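## Task

Form the word "USE" using three of the four blocks. Each of the three must sit entirely on the mat, in a tight straight line, and read left to right on its top face when viewed from the scene-frame origin, with every letter upright. The leftover block must be completely off the mat.

## Robot and tools

Robot: two arms, left_arm and right_arm, each with a parallel two-finger gripper. Each base sits on a tilted plate, and both plates hang from one metal frame behind them. A camera stand is behind the arms. Calibrated bases in the scene frame: left_arm (-0.020, +0.318, +0.277) m, right_arm (-0.010, -0.296, +0.277) m. A too-close warning treats each plate and its half of the frame as part of that arm.

Frames: the scene frame has its origin at table-top height, halfway between the nominal bases. +x points out over the table, +z up, and left_arm is on the +y side. Arm names do not match image sides. Reported hand positions (metres) and quat_wxyz are in the scene frame. Offsets you send, however, are along each gripper's own Hand target axes. The fingers point along the gripper's +z and open and close along its y. end_effector_position is the point between the pads, about 1 cm short of the tips.

execute_actions(actions, cameras): actions is a list of actions. Each action is up to 15 rows, one per 1/30 s step; if fewer rows are given, the last row is held until step 15, so one action lasts 0.5 s. Every row has 14 numbers in [-1, 1], covering both arms even if one is idle: left_arm dx, dy, dz, rx, ry, rz, opening, then right_arm in the same order. dx..rz are an offset from that arm's Hand target as it stood when the action began, not from the previous row. Sending the same offset again moves the arm further. Scale: 1.0 = 0.6 m or 180 degrees; rx, ry, rz form one rotation vector. Opening is absolute: +1 fully open (0.094 m), -1 closed. Six zeros re-request the current Hand target; to keep a gripper unchanged, resend its present opening, because 0 means half open. cameras: list of names, ["all"], or []; by default images come only with an empty actions list. An empty list also reports the scene number and task.

move(target, speed, blend, opening_speed, grip_force, blocking, cameras): target is one 14-number row as above, or a list of up to 15 such rows. All rows are offsets from the same starting Hand targets, not chained. Paths are straight lines, all finishing together, at least 0.5 s and capped at 10 s total. speed: m/s, 0.002 to 4.3, default 0.25, one value or one per target; rotation is limited to twice that in rad/s. blend: corner-rounding distance in m (0 = stop at each point). opening_speed: rate of opening change per second on the -1..+1 scale, at least 0.2. grip_force: newtons per finger pad, 10 to 50, one value or one per arm; it persists, and lower forces close slowly. blocking=false returns after about 0.5 s while motion continues. The move line reports done, off_target, moving, held or fault; limits=paced means the pose was clipped, limits=held means steps were held back. Moves do not avoid obstacles or the other arm.

wait(seconds 0 to 10, cameras) lets time pass with the last commands held. stop(cameras) brakes a running move. zoom_image(camera, region): camera is cam_high, cam_left_wrist or cam_right_wrist; region [x0, y0, x1, y1] in pixels of the latest image, at most 504 by 504. Images are 896x504. read_manual(section) returns licence texts only. finished_scene(scene 1 or 2) ends the scene permanently; the goal must hold with the robot away from the blocks.

Reading results: Hand target is the last commanded pose after clipping, the base for the next offsets. The gripper often rests a few cm away from it because of friction and weight; that alone does not mean contact. Resend the missing distance if needed. Each step, commanded orientation is limited to 40 degrees from the measured one. grip_measured uses the opening scale; with nothing held it reads up to about 2.5 mm wide, and when squeezing a hard block it reads a little below the block width. To release, command well above grip_measured. grip_effort_nm is gripper motor effort, negative while closing; it does not return to zero at rest. Joint torques include the arm's own weight; entries 3 and 4 wrap at ±28 N m. Joint velocities may be summarised as within noise. Tool commands lists current commands. Action results also list some intermediate end_effector_position values.

Avoid: dropping blocks, releasing moving blocks, fast impacts, strong pushes, anything leaving the table, and letting the arms, grippers or wrist cameras touch each other. Closing one gripper on the other's fingers counts as a press between the arms. Faster moves hit harder and overshoot more, and targets beyond a contact push harder. A blocked arm keeps pressing; command it back past its current position to relieve it. Route around each arm's own base to avoid changing its shoulder posture. Holding loads, stretching out or pushing at an unreachable pose heats motors. A MOTOR HOT line appears at 85 °C, and at 100 °C that arm drops and stops for 30 to 60 s or more. Blocks may occasionally get nudged by an outside push. Time spent thinking advances the simulation.

Each tool is called after "Call:" by a JSON object that holds its "name" and its "arguments".

## Session

Call:
{"name": "execute_actions", "arguments": {"actions": []}}

Scene clock: 0.00 s.
left_arm: end_effector_position=(+0.2768, -0.0059, +0.1960) grip_measured=+1.000 grip_effort_nm=n/a end_effector_quat_wxyz=(+0.537, +0.632, +0.516, -0.214) | right_arm: end_effector_position=(+0.3679, -0.3133, +0.1745) grip_measured=+1.000 grip_effort_nm=n/a end_effector_quat_wxyz=(+0.005, -0.464, +0.886, -0.018)
Joint positions: left_arm=[-0.57 2.128 0.446 1.103 0.447 1.188 0.094] | right_arm=[0.053 1.469 0.674 -0.485 0.341 -0.943 0.094]
Joint velocities: within noise
Joint torques (N m): no reading
Heat: left arm: hottest shoulder 27 °C; right arm: hottest shoulder 34 °C.
Hand target: left_arm +0.2781, -0.0064, +0.1979; +0.540, +0.631, +0.514, -0.213 | right_arm +0.3769, -0.3138, +0.1785; +0.013, -0.462, +0.887, -0.021
Tool commands: left_gripper/opening=+1.0 right_gripper/opening=+1.0

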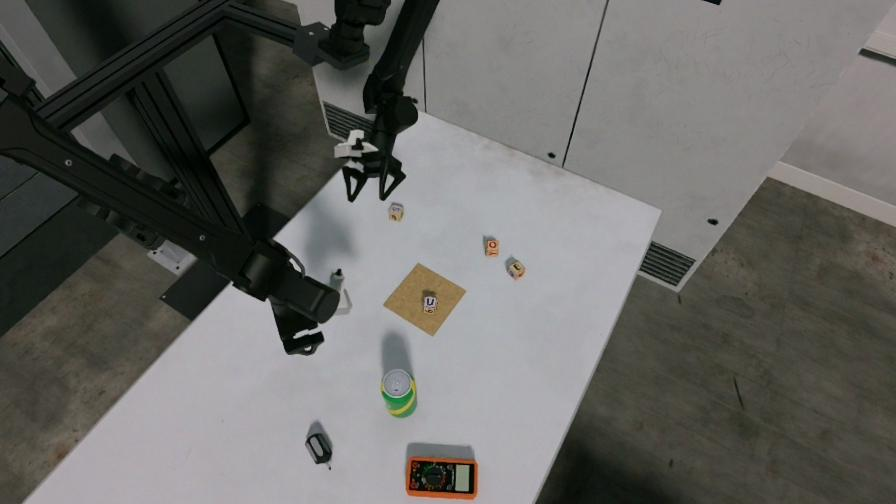

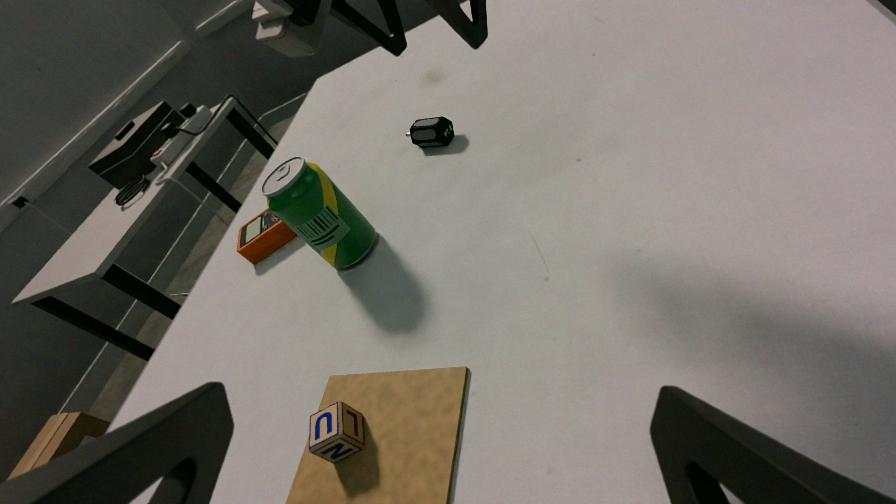

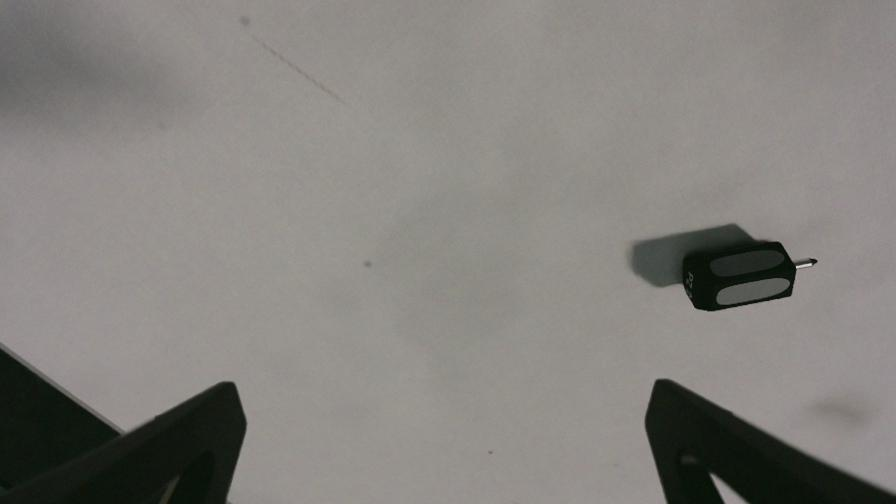

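Call:
{"name": "zoom_image", "arguments": {"camera": "cam_high", "region": [370, 180, 550, 350]}}

Call:
{"name": "zoom_image", "arguments": {"camera": "cam_high", "region": [220, 100, 420, 380]}}

Call:
{"name": "zoom_image", "arguments": {"camera": "cam_left_wrist", "region": [260, 350, 500, 504]}}

Scaled by 2.800 from the camera's 896x504 image, which has a finer 1280x720 frame.

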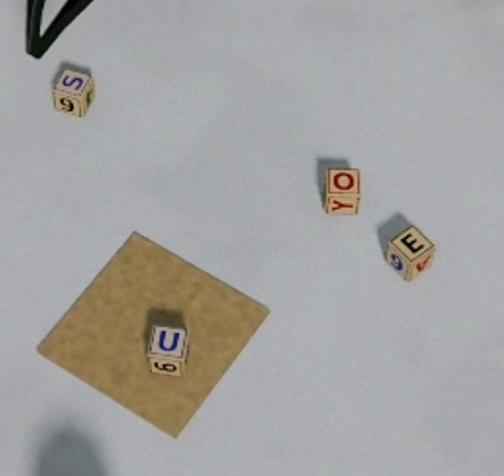

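Scaled by 1.800 from the camera's 896x504 image, which has a finer 1280x720 frame.

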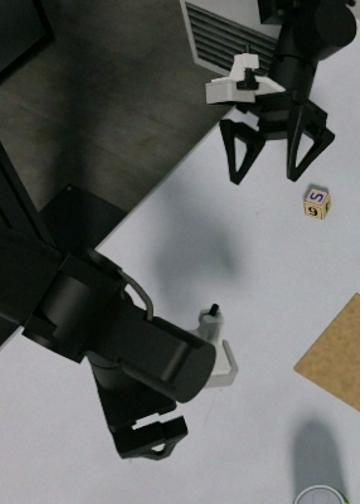

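Scaled by 2.100 from the camera's 896x504 image, which has a finer 1280x720 frame.

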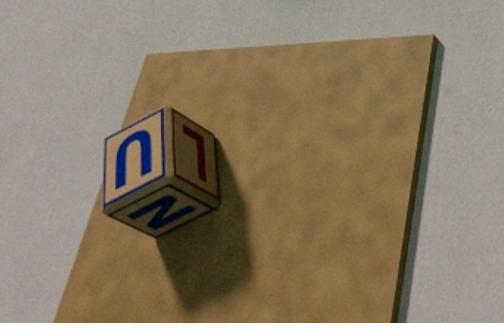

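Call:
{"name": "move", "arguments": {"target": [-0.0312, 0.2345, 0.1471, 0.1573, 0.3623, -0.0563, 1, 0.253, -0.074, -0.083, 0, 0, 0, 1], "speed": 0.35, "cameras": ["all"]}}

Scene clock: 7.60 s.
left_arm: end_effector_position=(+0.4156, -0.0611, +0.2445) grip_measured=+1.000 grip_effort_nm=-0.02 end_effector_quat_wxyz=(-0.009, +0.706, +0.708, -0.001) | right_arm: end_effector_position=(+0.3242, -0.4557, +0.2247) grip_measured=+1.000 grip_effort_nm=-0.01 end_effector_quat_wxyz=(+0.011, -0.462, +0.887, -0.017)
Joint positions: left_arm=[-0.809 2.095 1.497 -1.024 -0.404 0.74 0.094] | right_arm=[-0.368 1.16 0.637 -0.639 0.186 -1.349 0.094]
Joint torques (N m): left_arm=[-8.76 -13.68 9.32 0.31 -0.06 -0.17] | right_arm=[0.62 -11.34 5.68 -0.01 -0.1 -0.08]
Heat: left arm: hottest shoulder 27 °C; right arm: hottest shoulder 34 °C.
Hand target: left_arm +0.4200, -0.0780, +0.2498; +0.000, +0.707, +0.707, +0.000 | right_arm +0.3243, -0.4623, +0.2300; +0.013, -0.462, +0.887, -0.021
Off the commanded pose: left_arm 0.018 m, 1 deg | right_arm 0.008 m, 1 deg.
move: off_target (left_arm)

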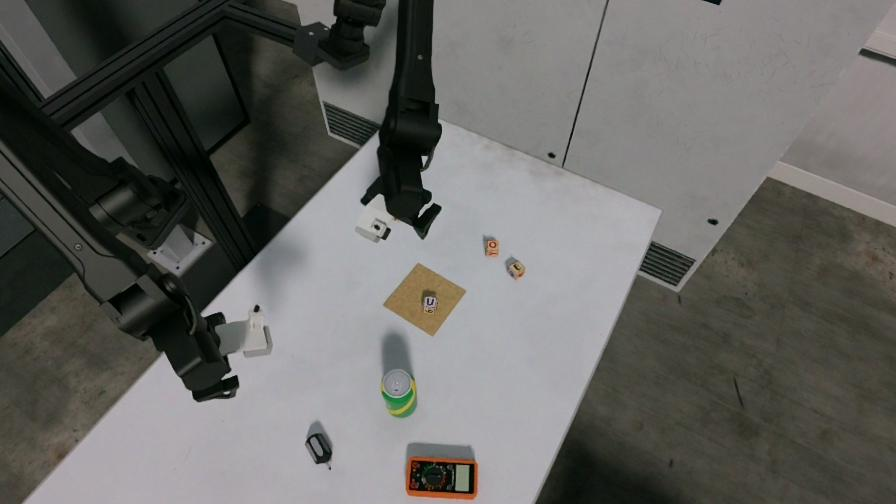

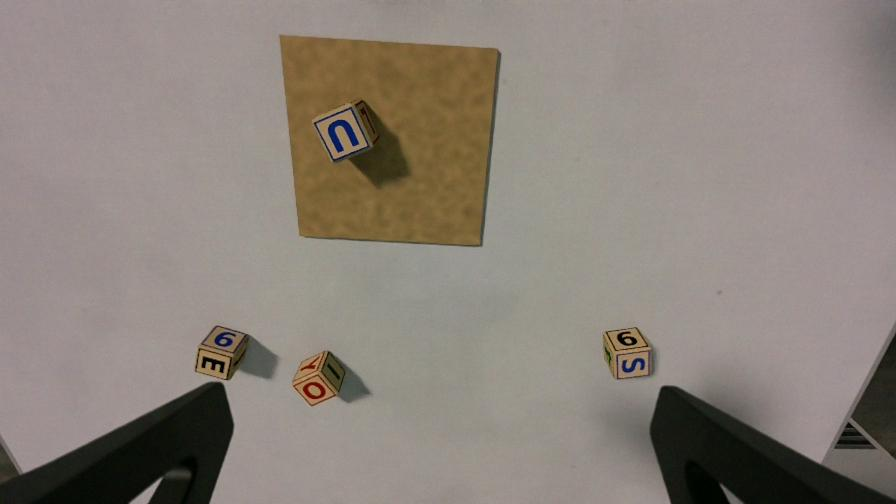

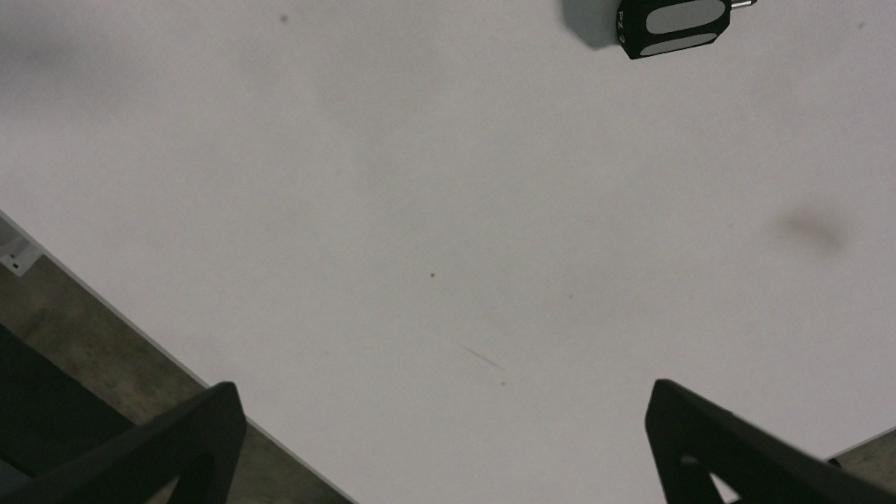

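Call:
{"name": "zoom_image", "arguments": {"camera": "cam_left_wrist", "region": [270, 20, 510, 260]}}

Call:
{"name": "zoom_image", "arguments": {"camera": "cam_left_wrist", "region": [180, 310, 380, 420]}}

Call:
{"name": "zoom_image", "arguments": {"camera": "cam_left_wrist", "region": [560, 300, 700, 400]}}

Scaled by 2.100 from the camera's 896x504 image, which has a finer 1280x720 frame.

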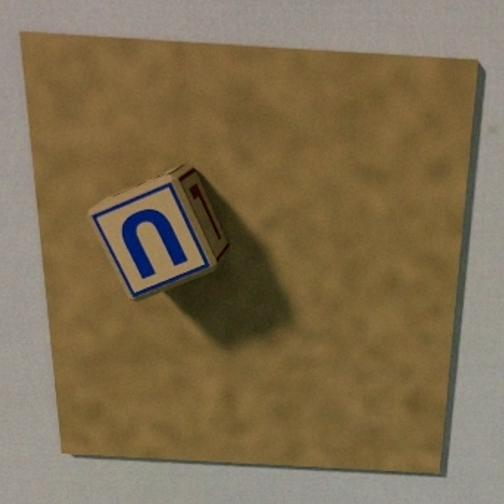

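Scaled by 2.520 from the camera's 896x504 image, which has a finer 1280x720 frame.

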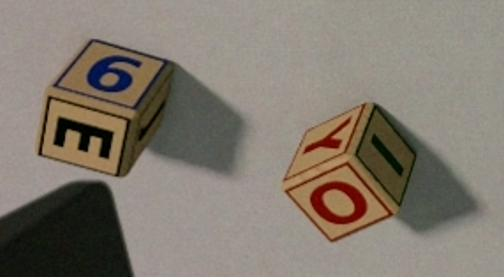

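Scaled by 3.600 from the camera's 896x504 image, which has a finer 1280x720 frame.

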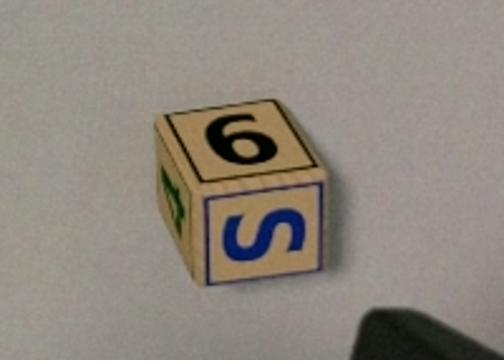

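Call:
{"name": "move", "arguments": {"target": [-0.0067, 0.0967, 0.2, 0, 0, -0.614, 1, 0, 0, 0, 0, 0, 0, 1], "speed": 0.5, "cameras": ["cam_left_wrist", "cam_high"]}}

Scene clock: 12.30 s.
left_arm: end_effector_position=(+0.4655, -0.0805, +0.1356) grip_measured=+1.000 grip_effort_nm=-0.02 end_effector_quat_wxyz=(-0.002, -0.167, +0.986, +0.000) | right_arm: end_effector_position=(+0.3242, -0.4557, +0.2247) grip_measured=+1.000 grip_effort_nm=-0.01 end_effector_quat_wxyz=(+0.011, -0.462, +0.887, -0.017)
Joint positions: left_arm=[-0.706 2.328 1.642 -0.874 -0.405 -1.044 0.094] | right_arm=[-0.368 1.16 0.637 -0.639 0.186 -1.349 0.094]
Joint torques (N m): left_arm=[-7.36 -15.62 8.51 0.24 -0.2 -0.18] | right_arm=[0.79 -11.22 5.68 -0.02 -0.1 -0.09]
Heat: left arm: hottest shoulder 28 °C; right arm: hottest shoulder 34 °C.
Hand target: left_arm +0.4778, -0.0819, +0.1297; +0.000, -0.178, +0.984, +0.000 | right_arm +0.3243, -0.4623, +0.2300; +0.013, -0.462, +0.886, -0.021
Off the commanded pose: left_arm 0.014 m, 1 deg | right_arm 0.008 m, 1 deg.
move: off_target (left_arm)
Images, in order (width x height): cam_high 896x504, cam_left_wrist 896x504.

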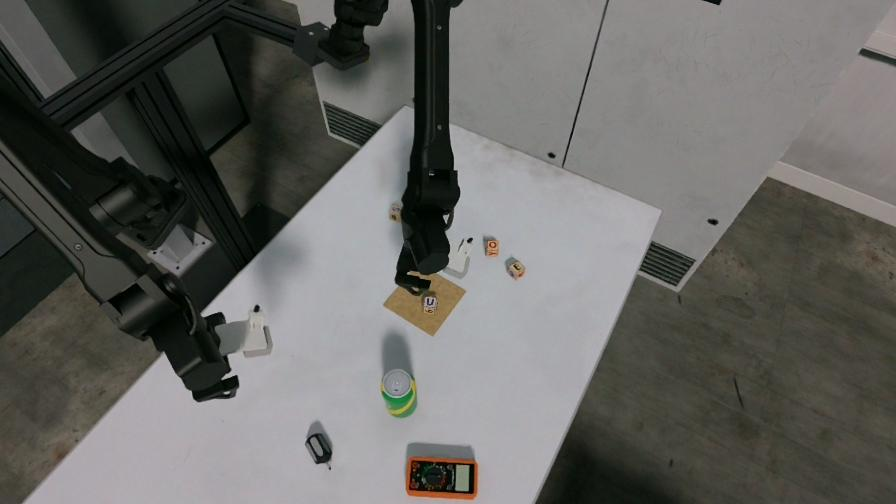

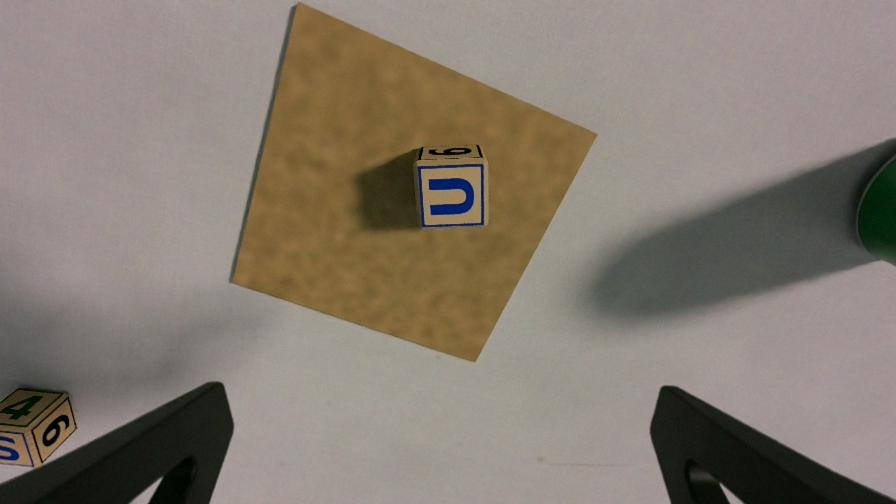

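Call:
{"name": "zoom_image", "arguments": {"camera": "cam_left_wrist", "region": [390, 130, 510, 240]}}

Call:
{"name": "zoom_image", "arguments": {"camera": "cam_left_wrist", "region": [0, 370, 120, 504]}}

Scaled by 4.200 from the camera's 896x504 image, which has a finer 1280x720 frame.

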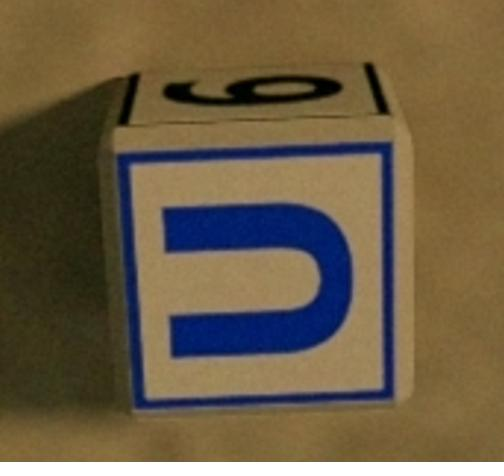

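Scaled by 3.761 from the camera's 896x504 image, which has a finer 1280x720 frame.

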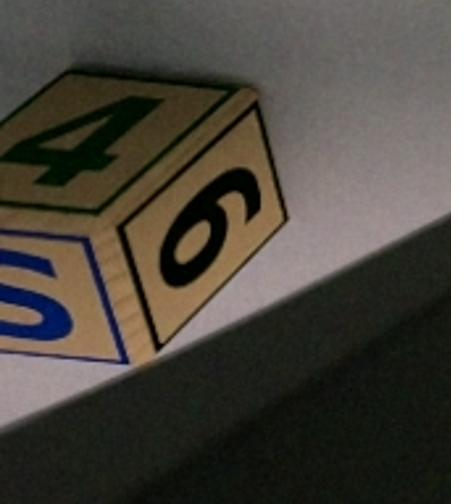

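Call:
{"name": "move", "arguments": {"target": [-0.0288, -0.005, 0.085, 0, 0, -0.008, 1, 0, 0, 0, 0, 0, 0, 1], "speed": 0.25, "cameras": ["cam_left_wrist"]}}

Scene clock: 14.27 s.
left_arm: end_effector_position=(+0.4806, -0.0730, +0.0801) grip_measured=+1.000 grip_effort_nm=-0.02 end_effector_quat_wxyz=(-0.009, -0.186, +0.982, +0.008) | right_arm: end_effector_position=(+0.3242, -0.4557, +0.2247) grip_measured=+1.000 grip_effort_nm=-0.01 end_effector_quat_wxyz=(+0.011, -0.462, +0.887, -0.017)
Joint positions: left_arm=[-0.65 2.431 1.705 -0.835 -0.405 -1.032 0.094] | right_arm=[-0.368 1.16 0.637 -0.639 0.186 -1.349 0.094]
Joint torques (N m): left_arm=[-8.12 -17.14 7.99 0.73 -0.18 -0.02] | right_arm=[0.67 -11.22 5.71 0.02 -0.12 -0.09]
Heat: left arm: hottest elbow 29 °C; right arm: hottest shoulder 34 °C.
Hand target: left_arm +0.4952, -0.0787, +0.0788; +0.000, -0.190, +0.982, +0.000 | right_arm +0.3243, -0.4623, +0.2300; +0.013, -0.462, +0.886, -0.021
Off the commanded pose: left_arm 0.016 m, 1 deg | right_arm 0.008 m, 1 deg.
move: off_target (left_arm)
Images, in order (width x height): cam_left_wrist 896x504.

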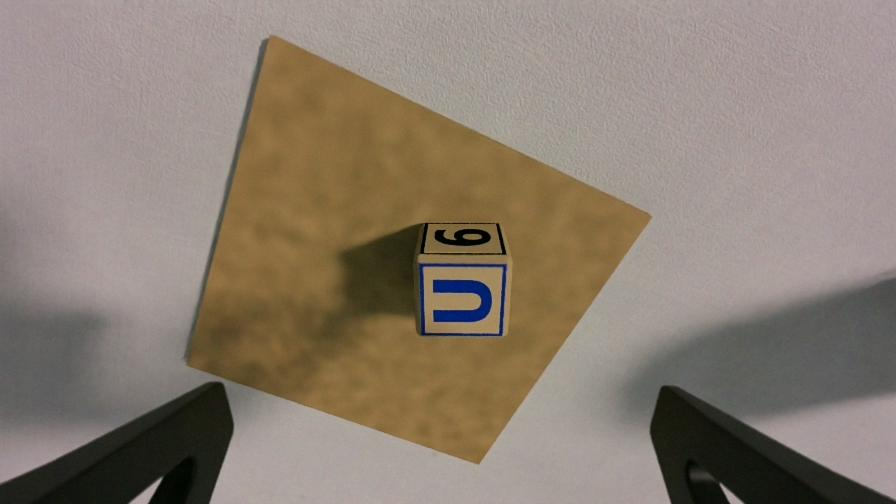

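Call:
{"name": "zoom_image", "arguments": {"camera": "cam_left_wrist", "region": [390, 210, 530, 350]}}

Scaled by 3.600 from the camera's 896x504 image, which has a finer 1280x720 frame.

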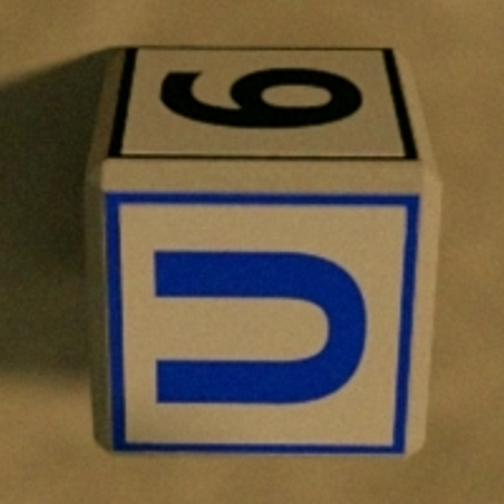

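Call:
{"name": "move", "arguments": {"target": [-0.006, -0.0083, 0.0985, 0, 0, 0, 1, 0, 0, 0, 0, 0, 0, 1], "speed": 0.15, "cameras": ["cam_left_wrist"]}}

Scene clock: 16.17 s.
left_arm: end_effector_position=(+0.4852, -0.0791, +0.0219) grip_measured=+1.000 grip_effort_nm=-0.02 end_effector_quat_wxyz=(-0.008, -0.185, +0.983, +0.008) | right_arm: end_effector_position=(+0.3242, -0.4557, +0.2247) grip_measured=+1.000 grip_effort_nm=-0.01 end_effector_quat_wxyz=(+0.011, -0.462, +0.887, -0.017)
Joint positions: left_arm=[-0.617 2.55 1.775 -0.77 -0.405 -0.992 0.094] | right_arm=[-0.368 1.16 0.637 -0.639 0.186 -1.349 0.094]
Joint torques (N m): left_arm=[-7.53 -16.91 7.5 0.84 -0.1 -0.01] | right_arm=[0.62 -11.28 5.7 -0.05 -0.11 -0.09]
Heat: left arm: hottest elbow 29 °C; right arm: hottest shoulder 34 °C.
Hand target: left_arm +0.5006, -0.0818, +0.0197; +0.000, -0.191, +0.982, +0.000 | right_arm +0.3243, -0.4623, +0.2300; +0.013, -0.462, +0.886, -0.021
Off the commanded pose: left_arm 0.016 m, 1 deg | right_arm 0.008 m, 1 deg.
move: off_target (left_arm)
Images, in order (width x height): cam_left_wrist 896x504.

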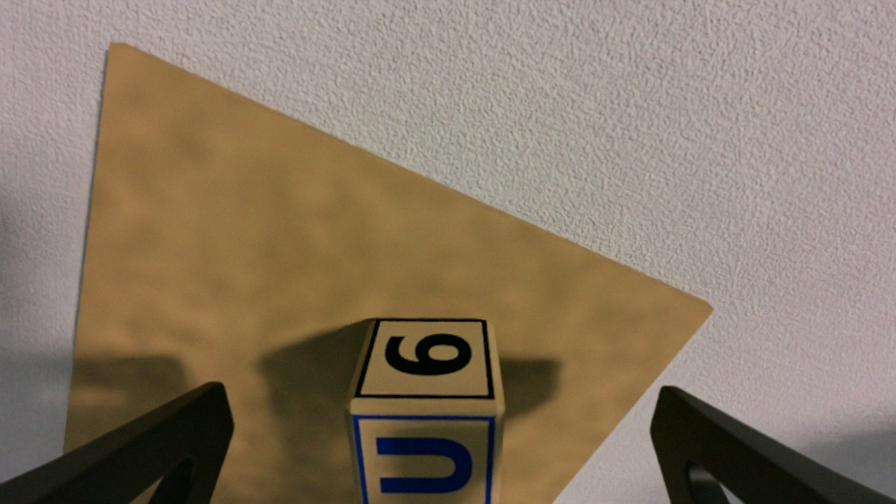

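Call:
{"name": "move", "arguments": {"target": [[0, 0, 0, 0, 0, 0, -0.5, 0, 0, 0, 0, 0, 0, 1], [0, 0, -0.0667, 0, 0, 0, -0.5, 0, 0, 0, 0, 0, 0, 1]], "speed": 0.2, "opening_speed": 1.2, "cameras": ["cam_left_wrist"]}}

Scene clock: 19.27 s.
left_arm: end_effector_position=(+0.4914, -0.0745, +0.0389) grip_measured=-0.377 grip_effort_nm=-1.05 end_effector_quat_wxyz=(-0.010, -0.188, +0.982, +0.010) | right_arm: end_effector_position=(+0.3242, -0.4557, +0.2247) grip_measured=+1.000 grip_effort_nm=-0.01 end_effector_quat_wxyz=(+0.011, -0.462, +0.887, -0.017)
Joint positions: left_arm=[-0.617 2.52 1.775 -0.807 -0.405 -1.001 0.029] | right_arm=[-0.368 1.16 0.637 -0.639 0.186 -1.349 0.094]
Joint torques (N m): left_arm=[-9.11 -20.19 5.56 0.03 -0.1 -0.22] | right_arm=[0.62 -11.4 5.68 -0.02 -0.11 -0.08]
Heat: left arm: hottest elbow 29 °C; right arm: hottest shoulder 34 °C.
Hand target: left_arm +0.5005, -0.0818, +0.0596; +0.000, -0.191, +0.982, +0.000 | right_arm +0.3243, -0.4623, +0.2300; +0.013, -0.462, +0.886, -0.021
Off the commanded pose: left_arm 0.024 m, 2 deg | right_arm 0.008 m, 1 deg.
move: off_target (left_arm)
Images, in order (width x height): cam_left_wrist 896x504.

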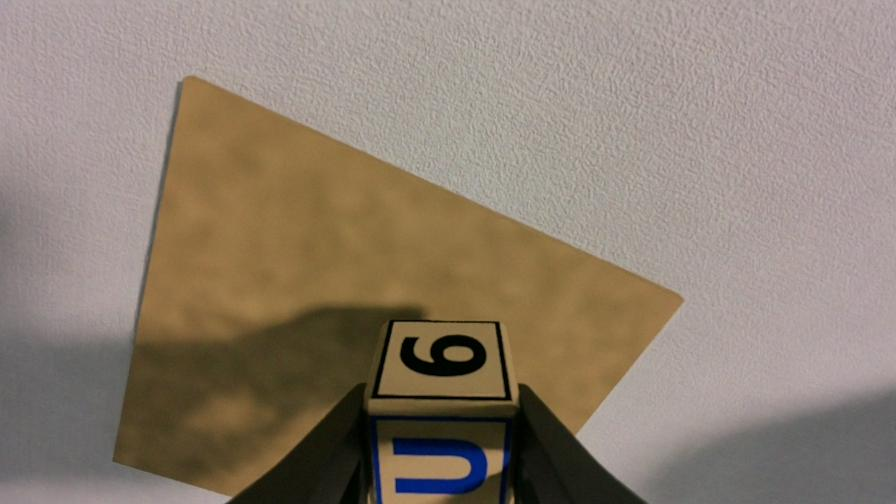

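Call:
{"name": "move", "arguments": {"target": [0.013, 0.0857, -0.0173, 0, 0, 0.6444, -0.5, 0, 0, 0, 0, 0, 0, 1], "speed": 0.5, "cameras": ["cam_left_wrist"]}}

Scene clock: 23.37 s.
left_arm: end_effector_position=(+0.4581, -0.0411, +0.0560) grip_measured=-0.377 grip_effort_nm=-1.04 end_effector_quat_wxyz=(-0.016, +0.737, +0.676, -0.001) | right_arm: end_effector_position=(+0.3242, -0.4557, +0.2247) grip_measured=+1.000 grip_effort_nm=-0.01 end_effector_quat_wxyz=(+0.011, -0.462, +0.887, -0.017)
Joint positions: left_arm=[-0.617 2.4 1.566 -0.721 -0.41 1.032 0.029] | right_arm=[-0.368 1.16 0.637 -0.639 0.186 -1.349 0.094]
Joint torques (N m): left_arm=[-6.48 -19.72 4.52 0.8 0.19 -0.02] | right_arm=[0.62 -11.28 5.7 -0.01 -0.11 -0.09]
Heat: left arm: hottest shoulder 29 °C; right arm: hottest shoulder 34 °C.
Hand target: left_arm +0.4740, -0.0370, +0.0701; +0.000, +0.731, +0.682, +0.000 | right_arm +0.3243, -0.4623, +0.2300; +0.013, -0.462, +0.886, -0.021
Off the commanded pose: left_arm 0.022 m, 2 deg | right_arm 0.008 m, 1 deg.
move: off_target (left_arm)
Images, in order (width x height): cam_left_wrist 896x504.

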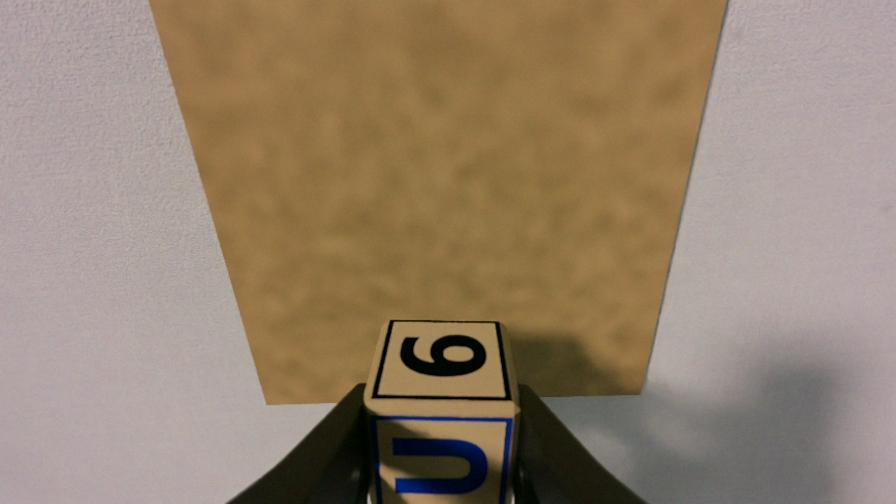

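Call:
{"name": "move", "arguments": {"target": [0.0125, 0, 0.0735, 0, 0, 0, -0.5, 0, 0, 0, 0, 0, 0, 1], "speed": 0.12, "cameras": ["cam_left_wrist"]}}

Scene clock: 24.97 s.
left_arm: end_effector_position=(+0.4751, -0.0315, +0.0373) grip_measured=-0.377 grip_effort_nm=-1.05 end_effector_quat_wxyz=(+0.002, +0.731, +0.682, +0.003) | right_arm: end_effector_position=(+0.3242, -0.4557, +0.2247) grip_measured=+1.000 grip_effort_nm=-0.01 end_effector_quat_wxyz=(+0.011, -0.462, +0.887, -0.017)
Joint positions: left_arm=[-0.578 2.418 1.566 -0.646 -0.407 1.074 0.029] | right_arm=[-0.368 1.16 0.637 -0.639 0.186 -1.349 0.094]
Joint torques (N m): left_arm=[-7.65 -16.03 5.08 0.91 0.19 0.01] | right_arm=[0.67 -11.28 5.7 -0.02 -0.11 -0.08]
Heat: left arm: hottest shoulder 29 °C; right arm: hottest shoulder 34 °C.
Hand target: left_arm +0.4746, -0.0296, +0.0260; +0.000, +0.731, +0.682, +0.000 | right_arm +0.3243, -0.4623, +0.2300; +0.013, -0.462, +0.886, -0.021
Off the commanded pose: left_arm 0.012 m, 0 deg | right_arm 0.008 m, 1 deg.
move: off_target (left_arm)
Images, in order (width x height): cam_left_wrist 896x504.

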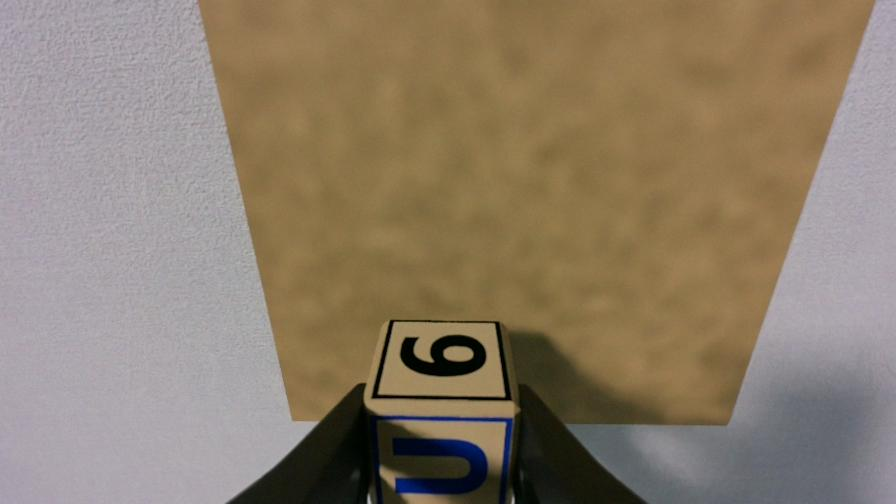

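Call:
{"name": "move", "arguments": {"target": [-0.0033, -0.036, 0, 0, 0, 0, -0.5, 0, 0, 0, 0, 0, 0, 1], "speed": 0.15, "cameras": ["cam_left_wrist"]}}

Scene clock: 26.37 s.
left_arm: end_effector_position=(+0.4560, -0.0248, +0.0264) grip_measured=-0.377 grip_effort_nm=-1.05 end_effector_quat_wxyz=(-0.004, +0.732, +0.681, +0.001) | right_arm: end_effector_position=(+0.3242, -0.4557, +0.2247) grip_measured=+1.000 grip_effort_nm=-0.01 end_effector_quat_wxyz=(+0.011, -0.462, +0.887, -0.017)
Joint positions: left_arm=[-0.578 2.418 1.513 -0.607 -0.407 1.071 0.029] | right_arm=[-0.368 1.16 0.637 -0.639 0.186 -1.349 0.094]
Joint torques (N m): left_arm=[-7.82 -16.21 4.01 0.83 0.19 -0.18] | right_arm=[0.67 -11.28 5.7 0.05 -0.11 -0.09]
Heat: left arm: hottest shoulder 29 °C; right arm: hottest shoulder 34 °C.
Hand target: left_arm +0.4529, -0.0300, +0.0260; +0.000, +0.731, +0.682, +0.000 | right_arm +0.3243, -0.4623, +0.2300; +0.013, -0.462, +0.886, -0.021
Off the commanded pose: left_arm 0.006 m, 0 deg | right_arm 0.008 m, 1 deg.
move: done
Images, in order (width x height): cam_left_wrist 896x504.

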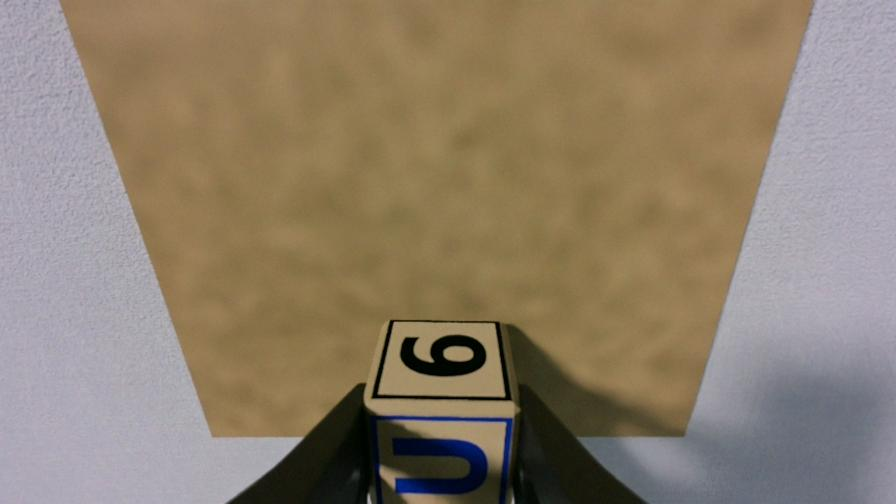

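Call:
{"name": "move", "arguments": {"target": [[-0.0125, -0.002, 0, 0, 0, 0, -0.5, 0, 0, 0, 0, 0, 0, 1], [-0.0125, -0.002, 0.0075, 0, 0, 0, -0.5, 0, 0, 0, 0, 0, 0, 1]], "speed": 0.1, "cameras": ["cam_left_wrist"]}}

Scene clock: 27.80 s.
left_arm: end_effector_position=(+0.4560, -0.0248, +0.0264) grip_measured=-0.377 grip_effort_nm=-1.05 end_effector_quat_wxyz=(-0.004, +0.728, +0.685, +0.001) | right_arm: end_effector_position=(+0.3242, -0.4557, +0.2247) grip_measured=+1.000 grip_effort_nm=-0.01 end_effector_quat_wxyz=(+0.011, -0.462, +0.887, -0.017)
Joint positions: left_arm=[-0.578 2.418 1.513 -0.607 -0.407 1.06 0.029] | right_arm=[-0.368 1.16 0.637 -0.639 0.186 -1.349 0.094]
Joint torques (N m): left_arm=[-9.11 -14.92 5.11 0.83 0.14 -0.18] | right_arm=[0.67 -11.16 5.71 0.02 -0.11 -0.09]
Heat: left arm: hottest shoulder 30 °C; right arm: hottest shoulder 34 °C.
Hand target: left_arm +0.4512, -0.0374, +0.0215; +0.000, +0.731, +0.682, +0.000 | right_arm +0.3243, -0.4623, +0.2300; +0.013, -0.462, +0.886, -0.021
Off the commanded pose: left_arm 0.014 m, 1 deg | right_arm 0.008 m, 1 deg.
move: off_target (left_arm)
Images, in order (width x height): cam_left_wrist 896x504.

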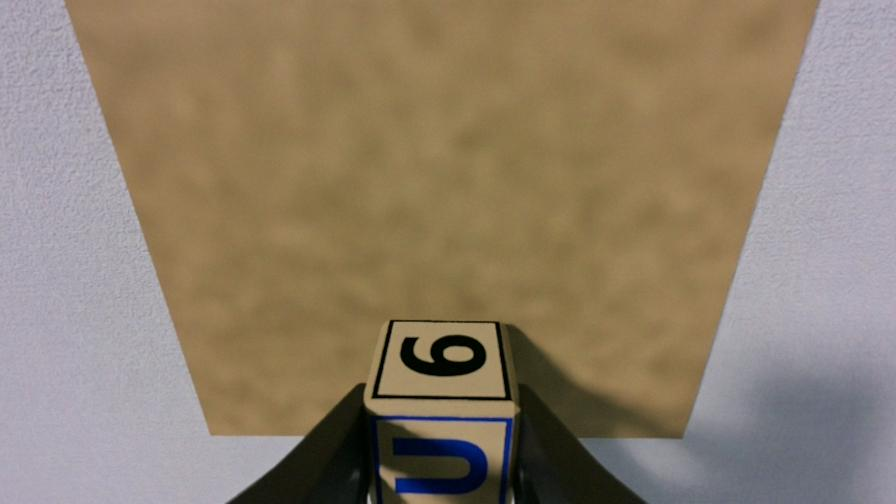

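Call:
{"name": "move", "arguments": {"target": [0.0215, 0.0065, 0.0192, 0, 0, 0, -0.5, 0, 0, 0, 0, 0, 0, 1], "speed": 0.06, "cameras": ["cam_left_wrist"]}}

Scene clock: 29.07 s.
left_arm: end_effector_position=(+0.4578, -0.0279, +0.0227) grip_measured=-0.377 grip_effort_nm=-1.05 end_effector_quat_wxyz=(+0.004, +0.731, +0.682, +0.003) | right_arm: end_effector_position=(+0.3242, -0.4557, +0.2247) grip_measured=+1.000 grip_effort_nm=-0.01 end_effector_quat_wxyz=(+0.011, -0.462, +0.887, -0.017)
Joint positions: left_arm=[-0.578 2.425 1.513 -0.582 -0.407 1.075 0.029] | right_arm=[-0.368 1.16 0.637 -0.639 0.186 -1.349 0.094]
Joint torques (N m): left_arm=[-7 -14.92 4.68 0.98 0.24 0.02] | right_arm=[0.62 -11.22 5.68 -0.02 -0.1 -0.09]
Heat: left arm: hottest shoulder 30 °C; right arm: hottest shoulder 34 °C.
Hand target: left_arm +0.4559, -0.0248, +0.0099; +0.000, +0.731, +0.682, +0.000 | right_arm +0.3243, -0.4623, +0.2300; +0.013, -0.462, +0.886, -0.021
Off the commanded pose: left_arm 0.013 m, 1 deg | right_arm 0.008 m, 1 deg.
move: off_target (left_arm)
Images, in order (width x height): cam_left_wrist 896x504.

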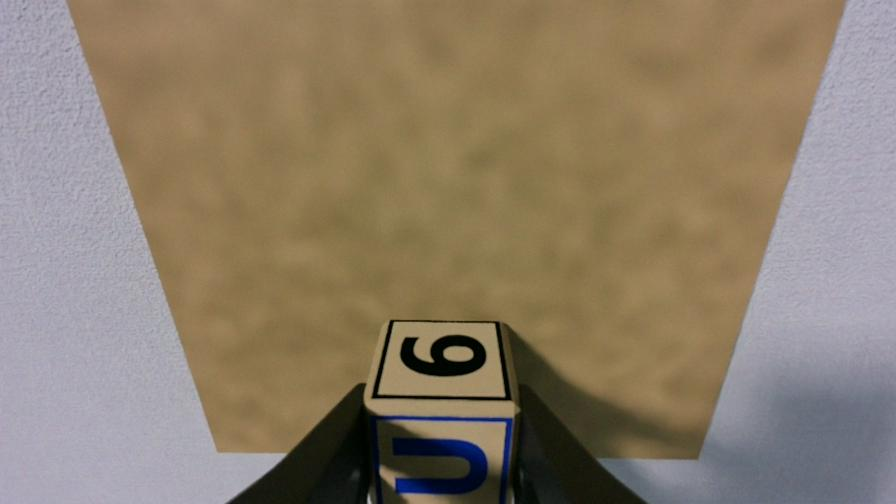

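Call:
{"name": "zoom_image", "arguments": {"camera": "cam_left_wrist", "region": [340, 280, 580, 440]}}

Scaled by 2.100 from the camera's 896x504 image, which has a finer 1280x720 frame.

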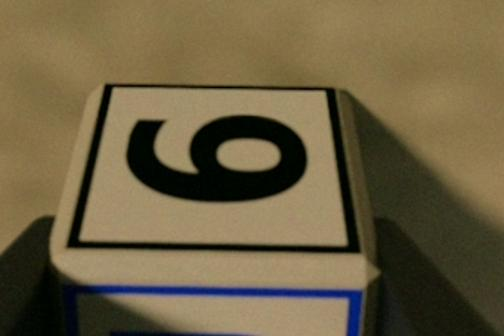

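Call:
{"name": "move", "arguments": {"target": [[0, 0, 0.008, 0, 0, 0, -0.5, 0, 0, 0, 0, 0, 0, 1], [0, 0, 0.008, 0, 0, 0, 0.5, 0, 0, 0, 0, 0, 0, 1]], "speed": 0.06, "opening_speed": 1.5, "cameras": ["cam_left_wrist"]}}

Scene clock: 31.30 s.
left_arm: end_effector_position=(+0.4549, -0.0287, +0.0176) grip_measured=+0.498 grip_effort_nm=0.06 end_effector_quat_wxyz=(+0.003, +0.733, +0.680, +0.003) | right_arm: end_effector_position=(+0.3242, -0.4557, +0.2247) grip_measured=+1.000 grip_effort_nm=-0.01 end_effector_quat_wxyz=(+0.011, -0.462, +0.887, -0.017)
Joint positions: left_arm=[-0.578 2.435 1.513 -0.574 -0.407 1.08 0.07] | right_arm=[-0.368 1.16 0.637 -0.639 0.186 -1.349 0.094]
Joint torques (N m): left_arm=[-6.48 -15.21 4.94 0.96 0.22 -0.01] | right_arm=[0.56 -11.22 5.67 -0.01 -0.11 -0.09]
Heat: left arm: hottest shoulder 30 °C; right arm: hottest shoulder 35 °C.
Hand target: left_arm +0.4560, -0.0249, +0.0052; +0.000, +0.731, +0.682, +0.000 | right_arm +0.3243, -0.4623, +0.2300; +0.013, -0.462, +0.886, -0.021
Off the commanded pose: left_arm 0.013 m, 1 deg | right_arm 0.008 m, 1 deg.
move: off_target (left_arm); target 2's new opening was sent with left_arm's hand 0.018 m and 1 deg from that target
Images, in order (width x height): cam_left_wrist 896x504.

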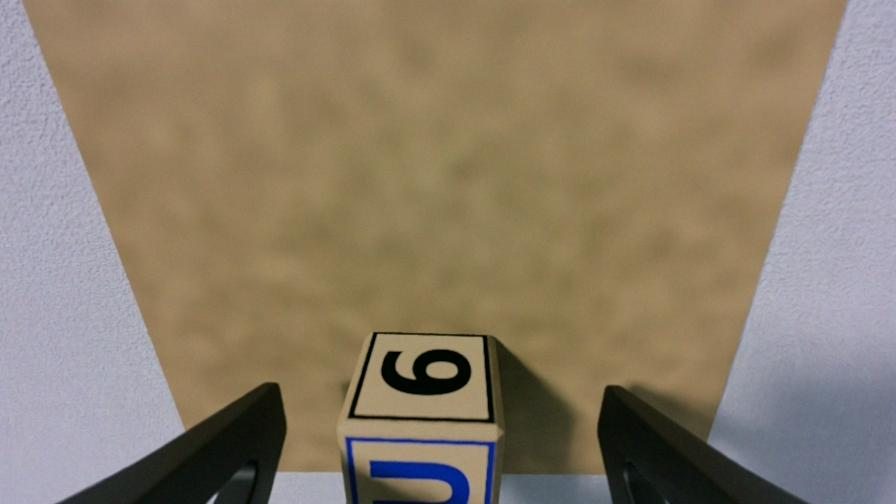

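Call:
{"name": "move", "arguments": {"target": [[0, 0, -0.1417, 0, 0, 0, 0.5, 0, 0, 0, 0, 0, 0, 1], [0.1888, -0.3323, -0.2, 0, 0, -0.083, 0.5, 0, 0, 0, 0, 0, 0, 1]], "speed": [0.2, 0.4], "blend": 0.03, "cameras": ["cam_left_wrist", "cam_high"]}}

Scene clock: 33.60 s.
left_arm: end_effector_position=(+0.2617, +0.1081, +0.1173) grip_measured=+0.499 grip_effort_nm=0.06 end_effector_quat_wxyz=(-0.015, +0.638, +0.770, -0.002) | right_arm: end_effector_position=(+0.3242, -0.4557, +0.2247) grip_measured=+1.000 grip_effort_nm=-0.01 end_effector_quat_wxyz=(+0.011, -0.462, +0.887, -0.017)
Joint positions: left_arm=[-0.658 1.94 0.727 -0.357 -0.405 0.714 0.07] | right_arm=[-0.368 1.16 0.637 -0.639 0.186 -1.349 0.094]
Joint torques (N m): left_arm=[-6.3 -11.28 2.5 0.84 -0.08 -0.19] | right_arm=[0.62 -11.28 5.68 -0.05 -0.1 -0.1]
Heat: left arm: hottest shoulder 30 °C; right arm: hottest shoulder 35 °C.
Hand target: left_arm +0.2649, +0.1021, +0.1251; +0.000, +0.636, +0.771, +0.000 | right_arm +0.3243, -0.4623, +0.2300; +0.013, -0.462, +0.886, -0.021
Off the commanded pose: left_arm 0.010 m, 2 deg | right_arm 0.008 m, 1 deg.
move: done
Images, in order (width x height): cam_high 896x504, cam_left_wrist 896x504.

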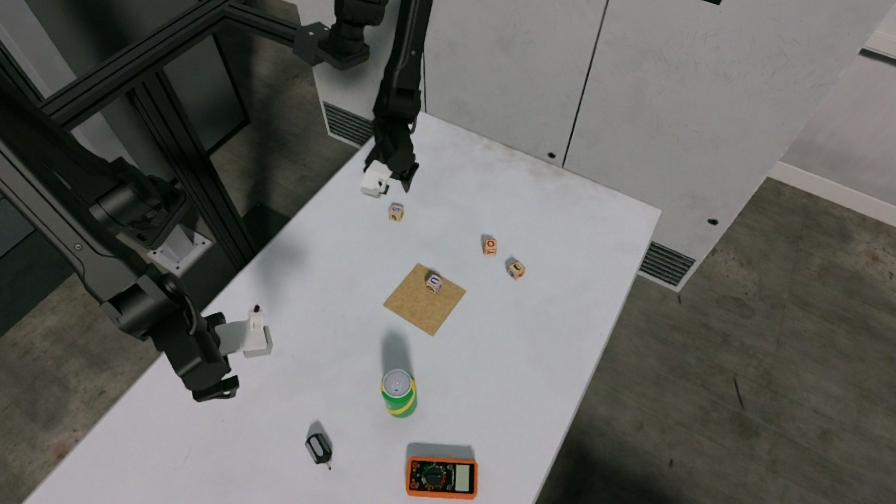

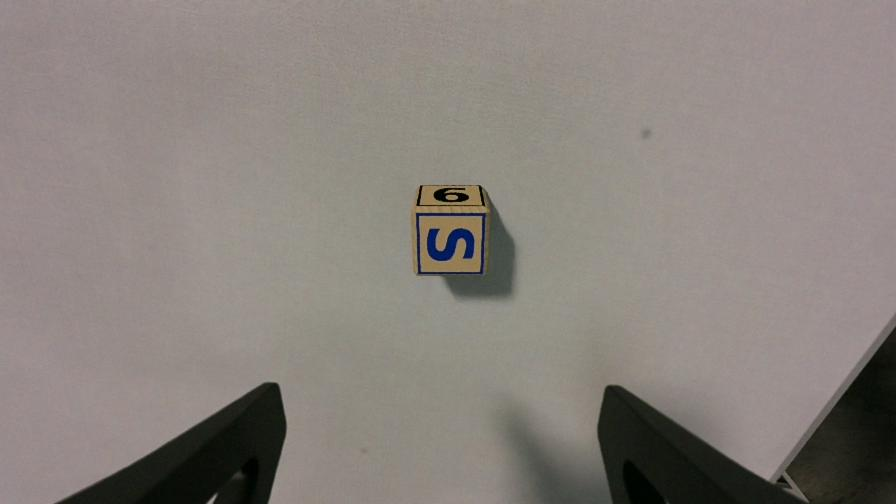

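Call:
{"name": "zoom_image", "arguments": {"camera": "cam_left_wrist", "region": [400, 175, 500, 285]}}

Call:
{"name": "zoom_image", "arguments": {"camera": "cam_high", "region": [370, 250, 480, 350]}}

Scaled by 4.582 from the camera's 896x504 image, which has a finer 1280x720 frame.

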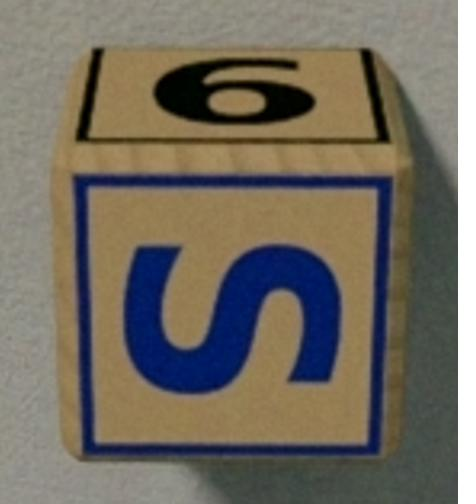

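Scaled by 4.582 from the camera's 896x504 image, which has a finer 1280x720 frame.

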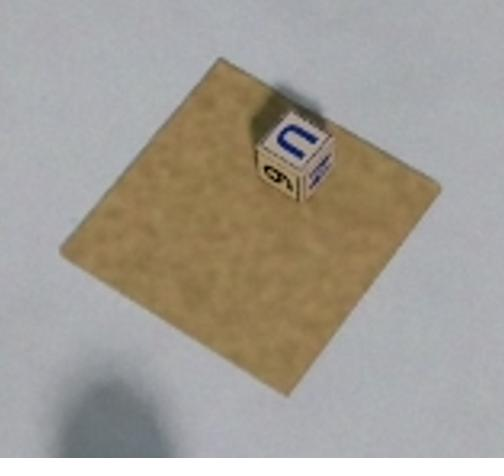

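Call:
{"name": "zoom_image", "arguments": {"camera": "cam_left_wrist", "region": [415, 210, 490, 278]}}

Scaled by 6.720 from the camera's 896x504 image, which has a finer 1280x720 frame.

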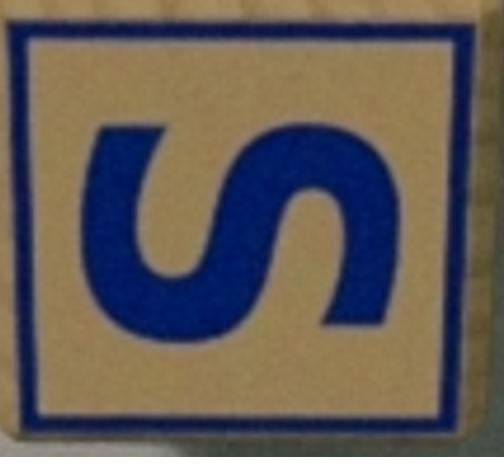

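Call:
{"name": "move", "arguments": {"target": [-0.0003, -0.0083, 0.1168, 0, 0, 0, 0.5, 0, 0, 0, 0, 0, 0, 1], "speed": 0.2, "cameras": ["cam_left_wrist"]}}

Scene clock: 37.23 s.
left_arm: end_effector_position=(+0.2544, +0.1013, +0.0601) grip_measured=+0.499 grip_effort_nm=0.06 end_effector_quat_wxyz=(-0.002, +0.639, +0.769, -0.001) | right_arm: end_effector_position=(+0.3242, -0.4557, +0.2247) grip_measured=+1.000 grip_effort_nm=-0.01 end_effector_quat_wxyz=(+0.011, -0.462, +0.887, -0.017)
Joint positions: left_arm=[-0.62 2.114 0.734 -0.146 -0.405 0.77 0.07] | right_arm=[-0.368 1.16 0.637 -0.639 0.186 -1.349 0.094]
Joint torques (N m): left_arm=[-4.42 -9.23 2.52 0.95 0.01 0] | right_arm=[0.67 -11.28 5.67 0.02 -0.11 -0.1]
Heat: left arm: hottest shoulder 30 °C; right arm: hottest shoulder 35 °C.
Hand target: left_arm +0.2601, +0.1010, +0.0550; +0.000, +0.637, +0.771, +0.000 | right_arm +0.3243, -0.4623, +0.2300; +0.013, -0.462, +0.886, -0.021
Off the commanded pose: left_arm 0.008 m, 0 deg | right_arm 0.008 m, 1 deg.
move: done
Images, in order (width x height): cam_left_wrist 896x504.

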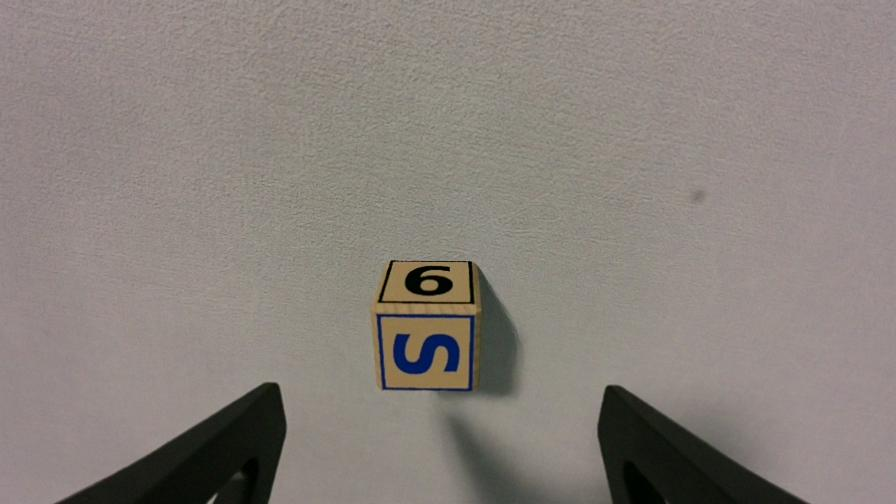

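Call:
{"name": "move", "arguments": {"target": [[0.0047, 0.0075, 0.0675, 0, 0, 0, 0.5, 0, 0, 0, 0, 0, 0, 1], [0.0047, 0.0075, 0.0675, 0, 0, 0, -0.5, 0, 0, 0, 0, 0, 0, 1], [0.0047, 0.0075, -0.0492, 0, 0, 0, -0.5, 0, 0, 0, 0, 0, 0, 1]], "speed": [0.12, 0.1, 0.25], "opening_speed": 1.2, "cameras": ["cam_left_wrist"]}}

Scene clock: 41.00 s.
left_arm: end_effector_position=(+0.2641, +0.1075, +0.0780) grip_measured=-0.378 grip_effort_nm=-1.05 end_effector_quat_wxyz=(-0.004, +0.635, +0.772, -0.001) | right_arm: end_effector_position=(+0.3242, -0.4557, +0.2247) grip_measured=+1.000 grip_effort_nm=-0.01 end_effector_quat_wxyz=(+0.011, -0.462, +0.887, -0.017)
Joint positions: left_arm=[-0.613 2.05 0.733 -0.211 -0.405 0.767 0.029] | right_arm=[-0.368 1.16 0.637 -0.639 0.186 -1.349 0.094]
Joint torques (N m): left_arm=[-6.36 -11.4 1.43 0.24 -0.05 -0.19] | right_arm=[0.67 -11.22 5.68 -0.01 -0.11 -0.09]
Heat: left arm: hottest shoulder 30 °C; right arm: hottest shoulder 35 °C.
Hand target: left_arm +0.2639, +0.1045, +0.0846; +0.000, +0.637, +0.771, +0.000 | right_arm +0.3243, -0.4623, +0.2300; +0.013, -0.462, +0.886, -0.021
Off the commanded pose: left_arm 0.007 m, 1 deg | right_arm 0.008 m, 1 deg.
move: done
Images, in order (width x height): cam_left_wrist 896x504.

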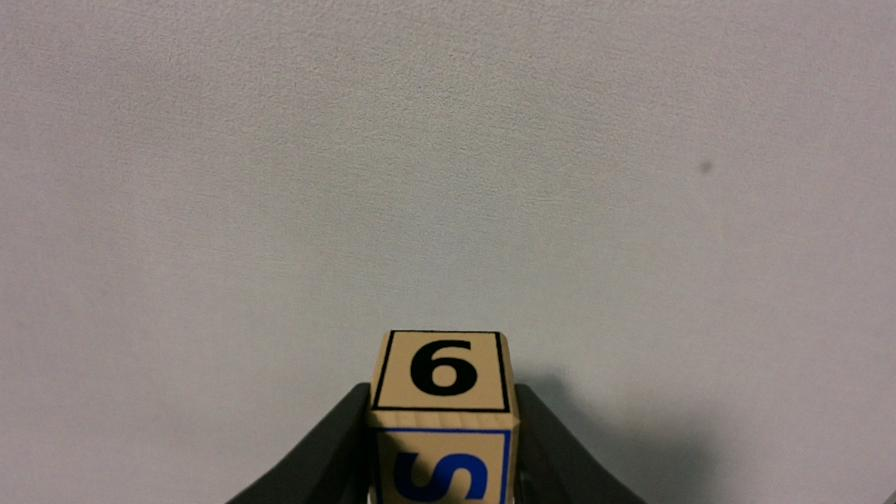

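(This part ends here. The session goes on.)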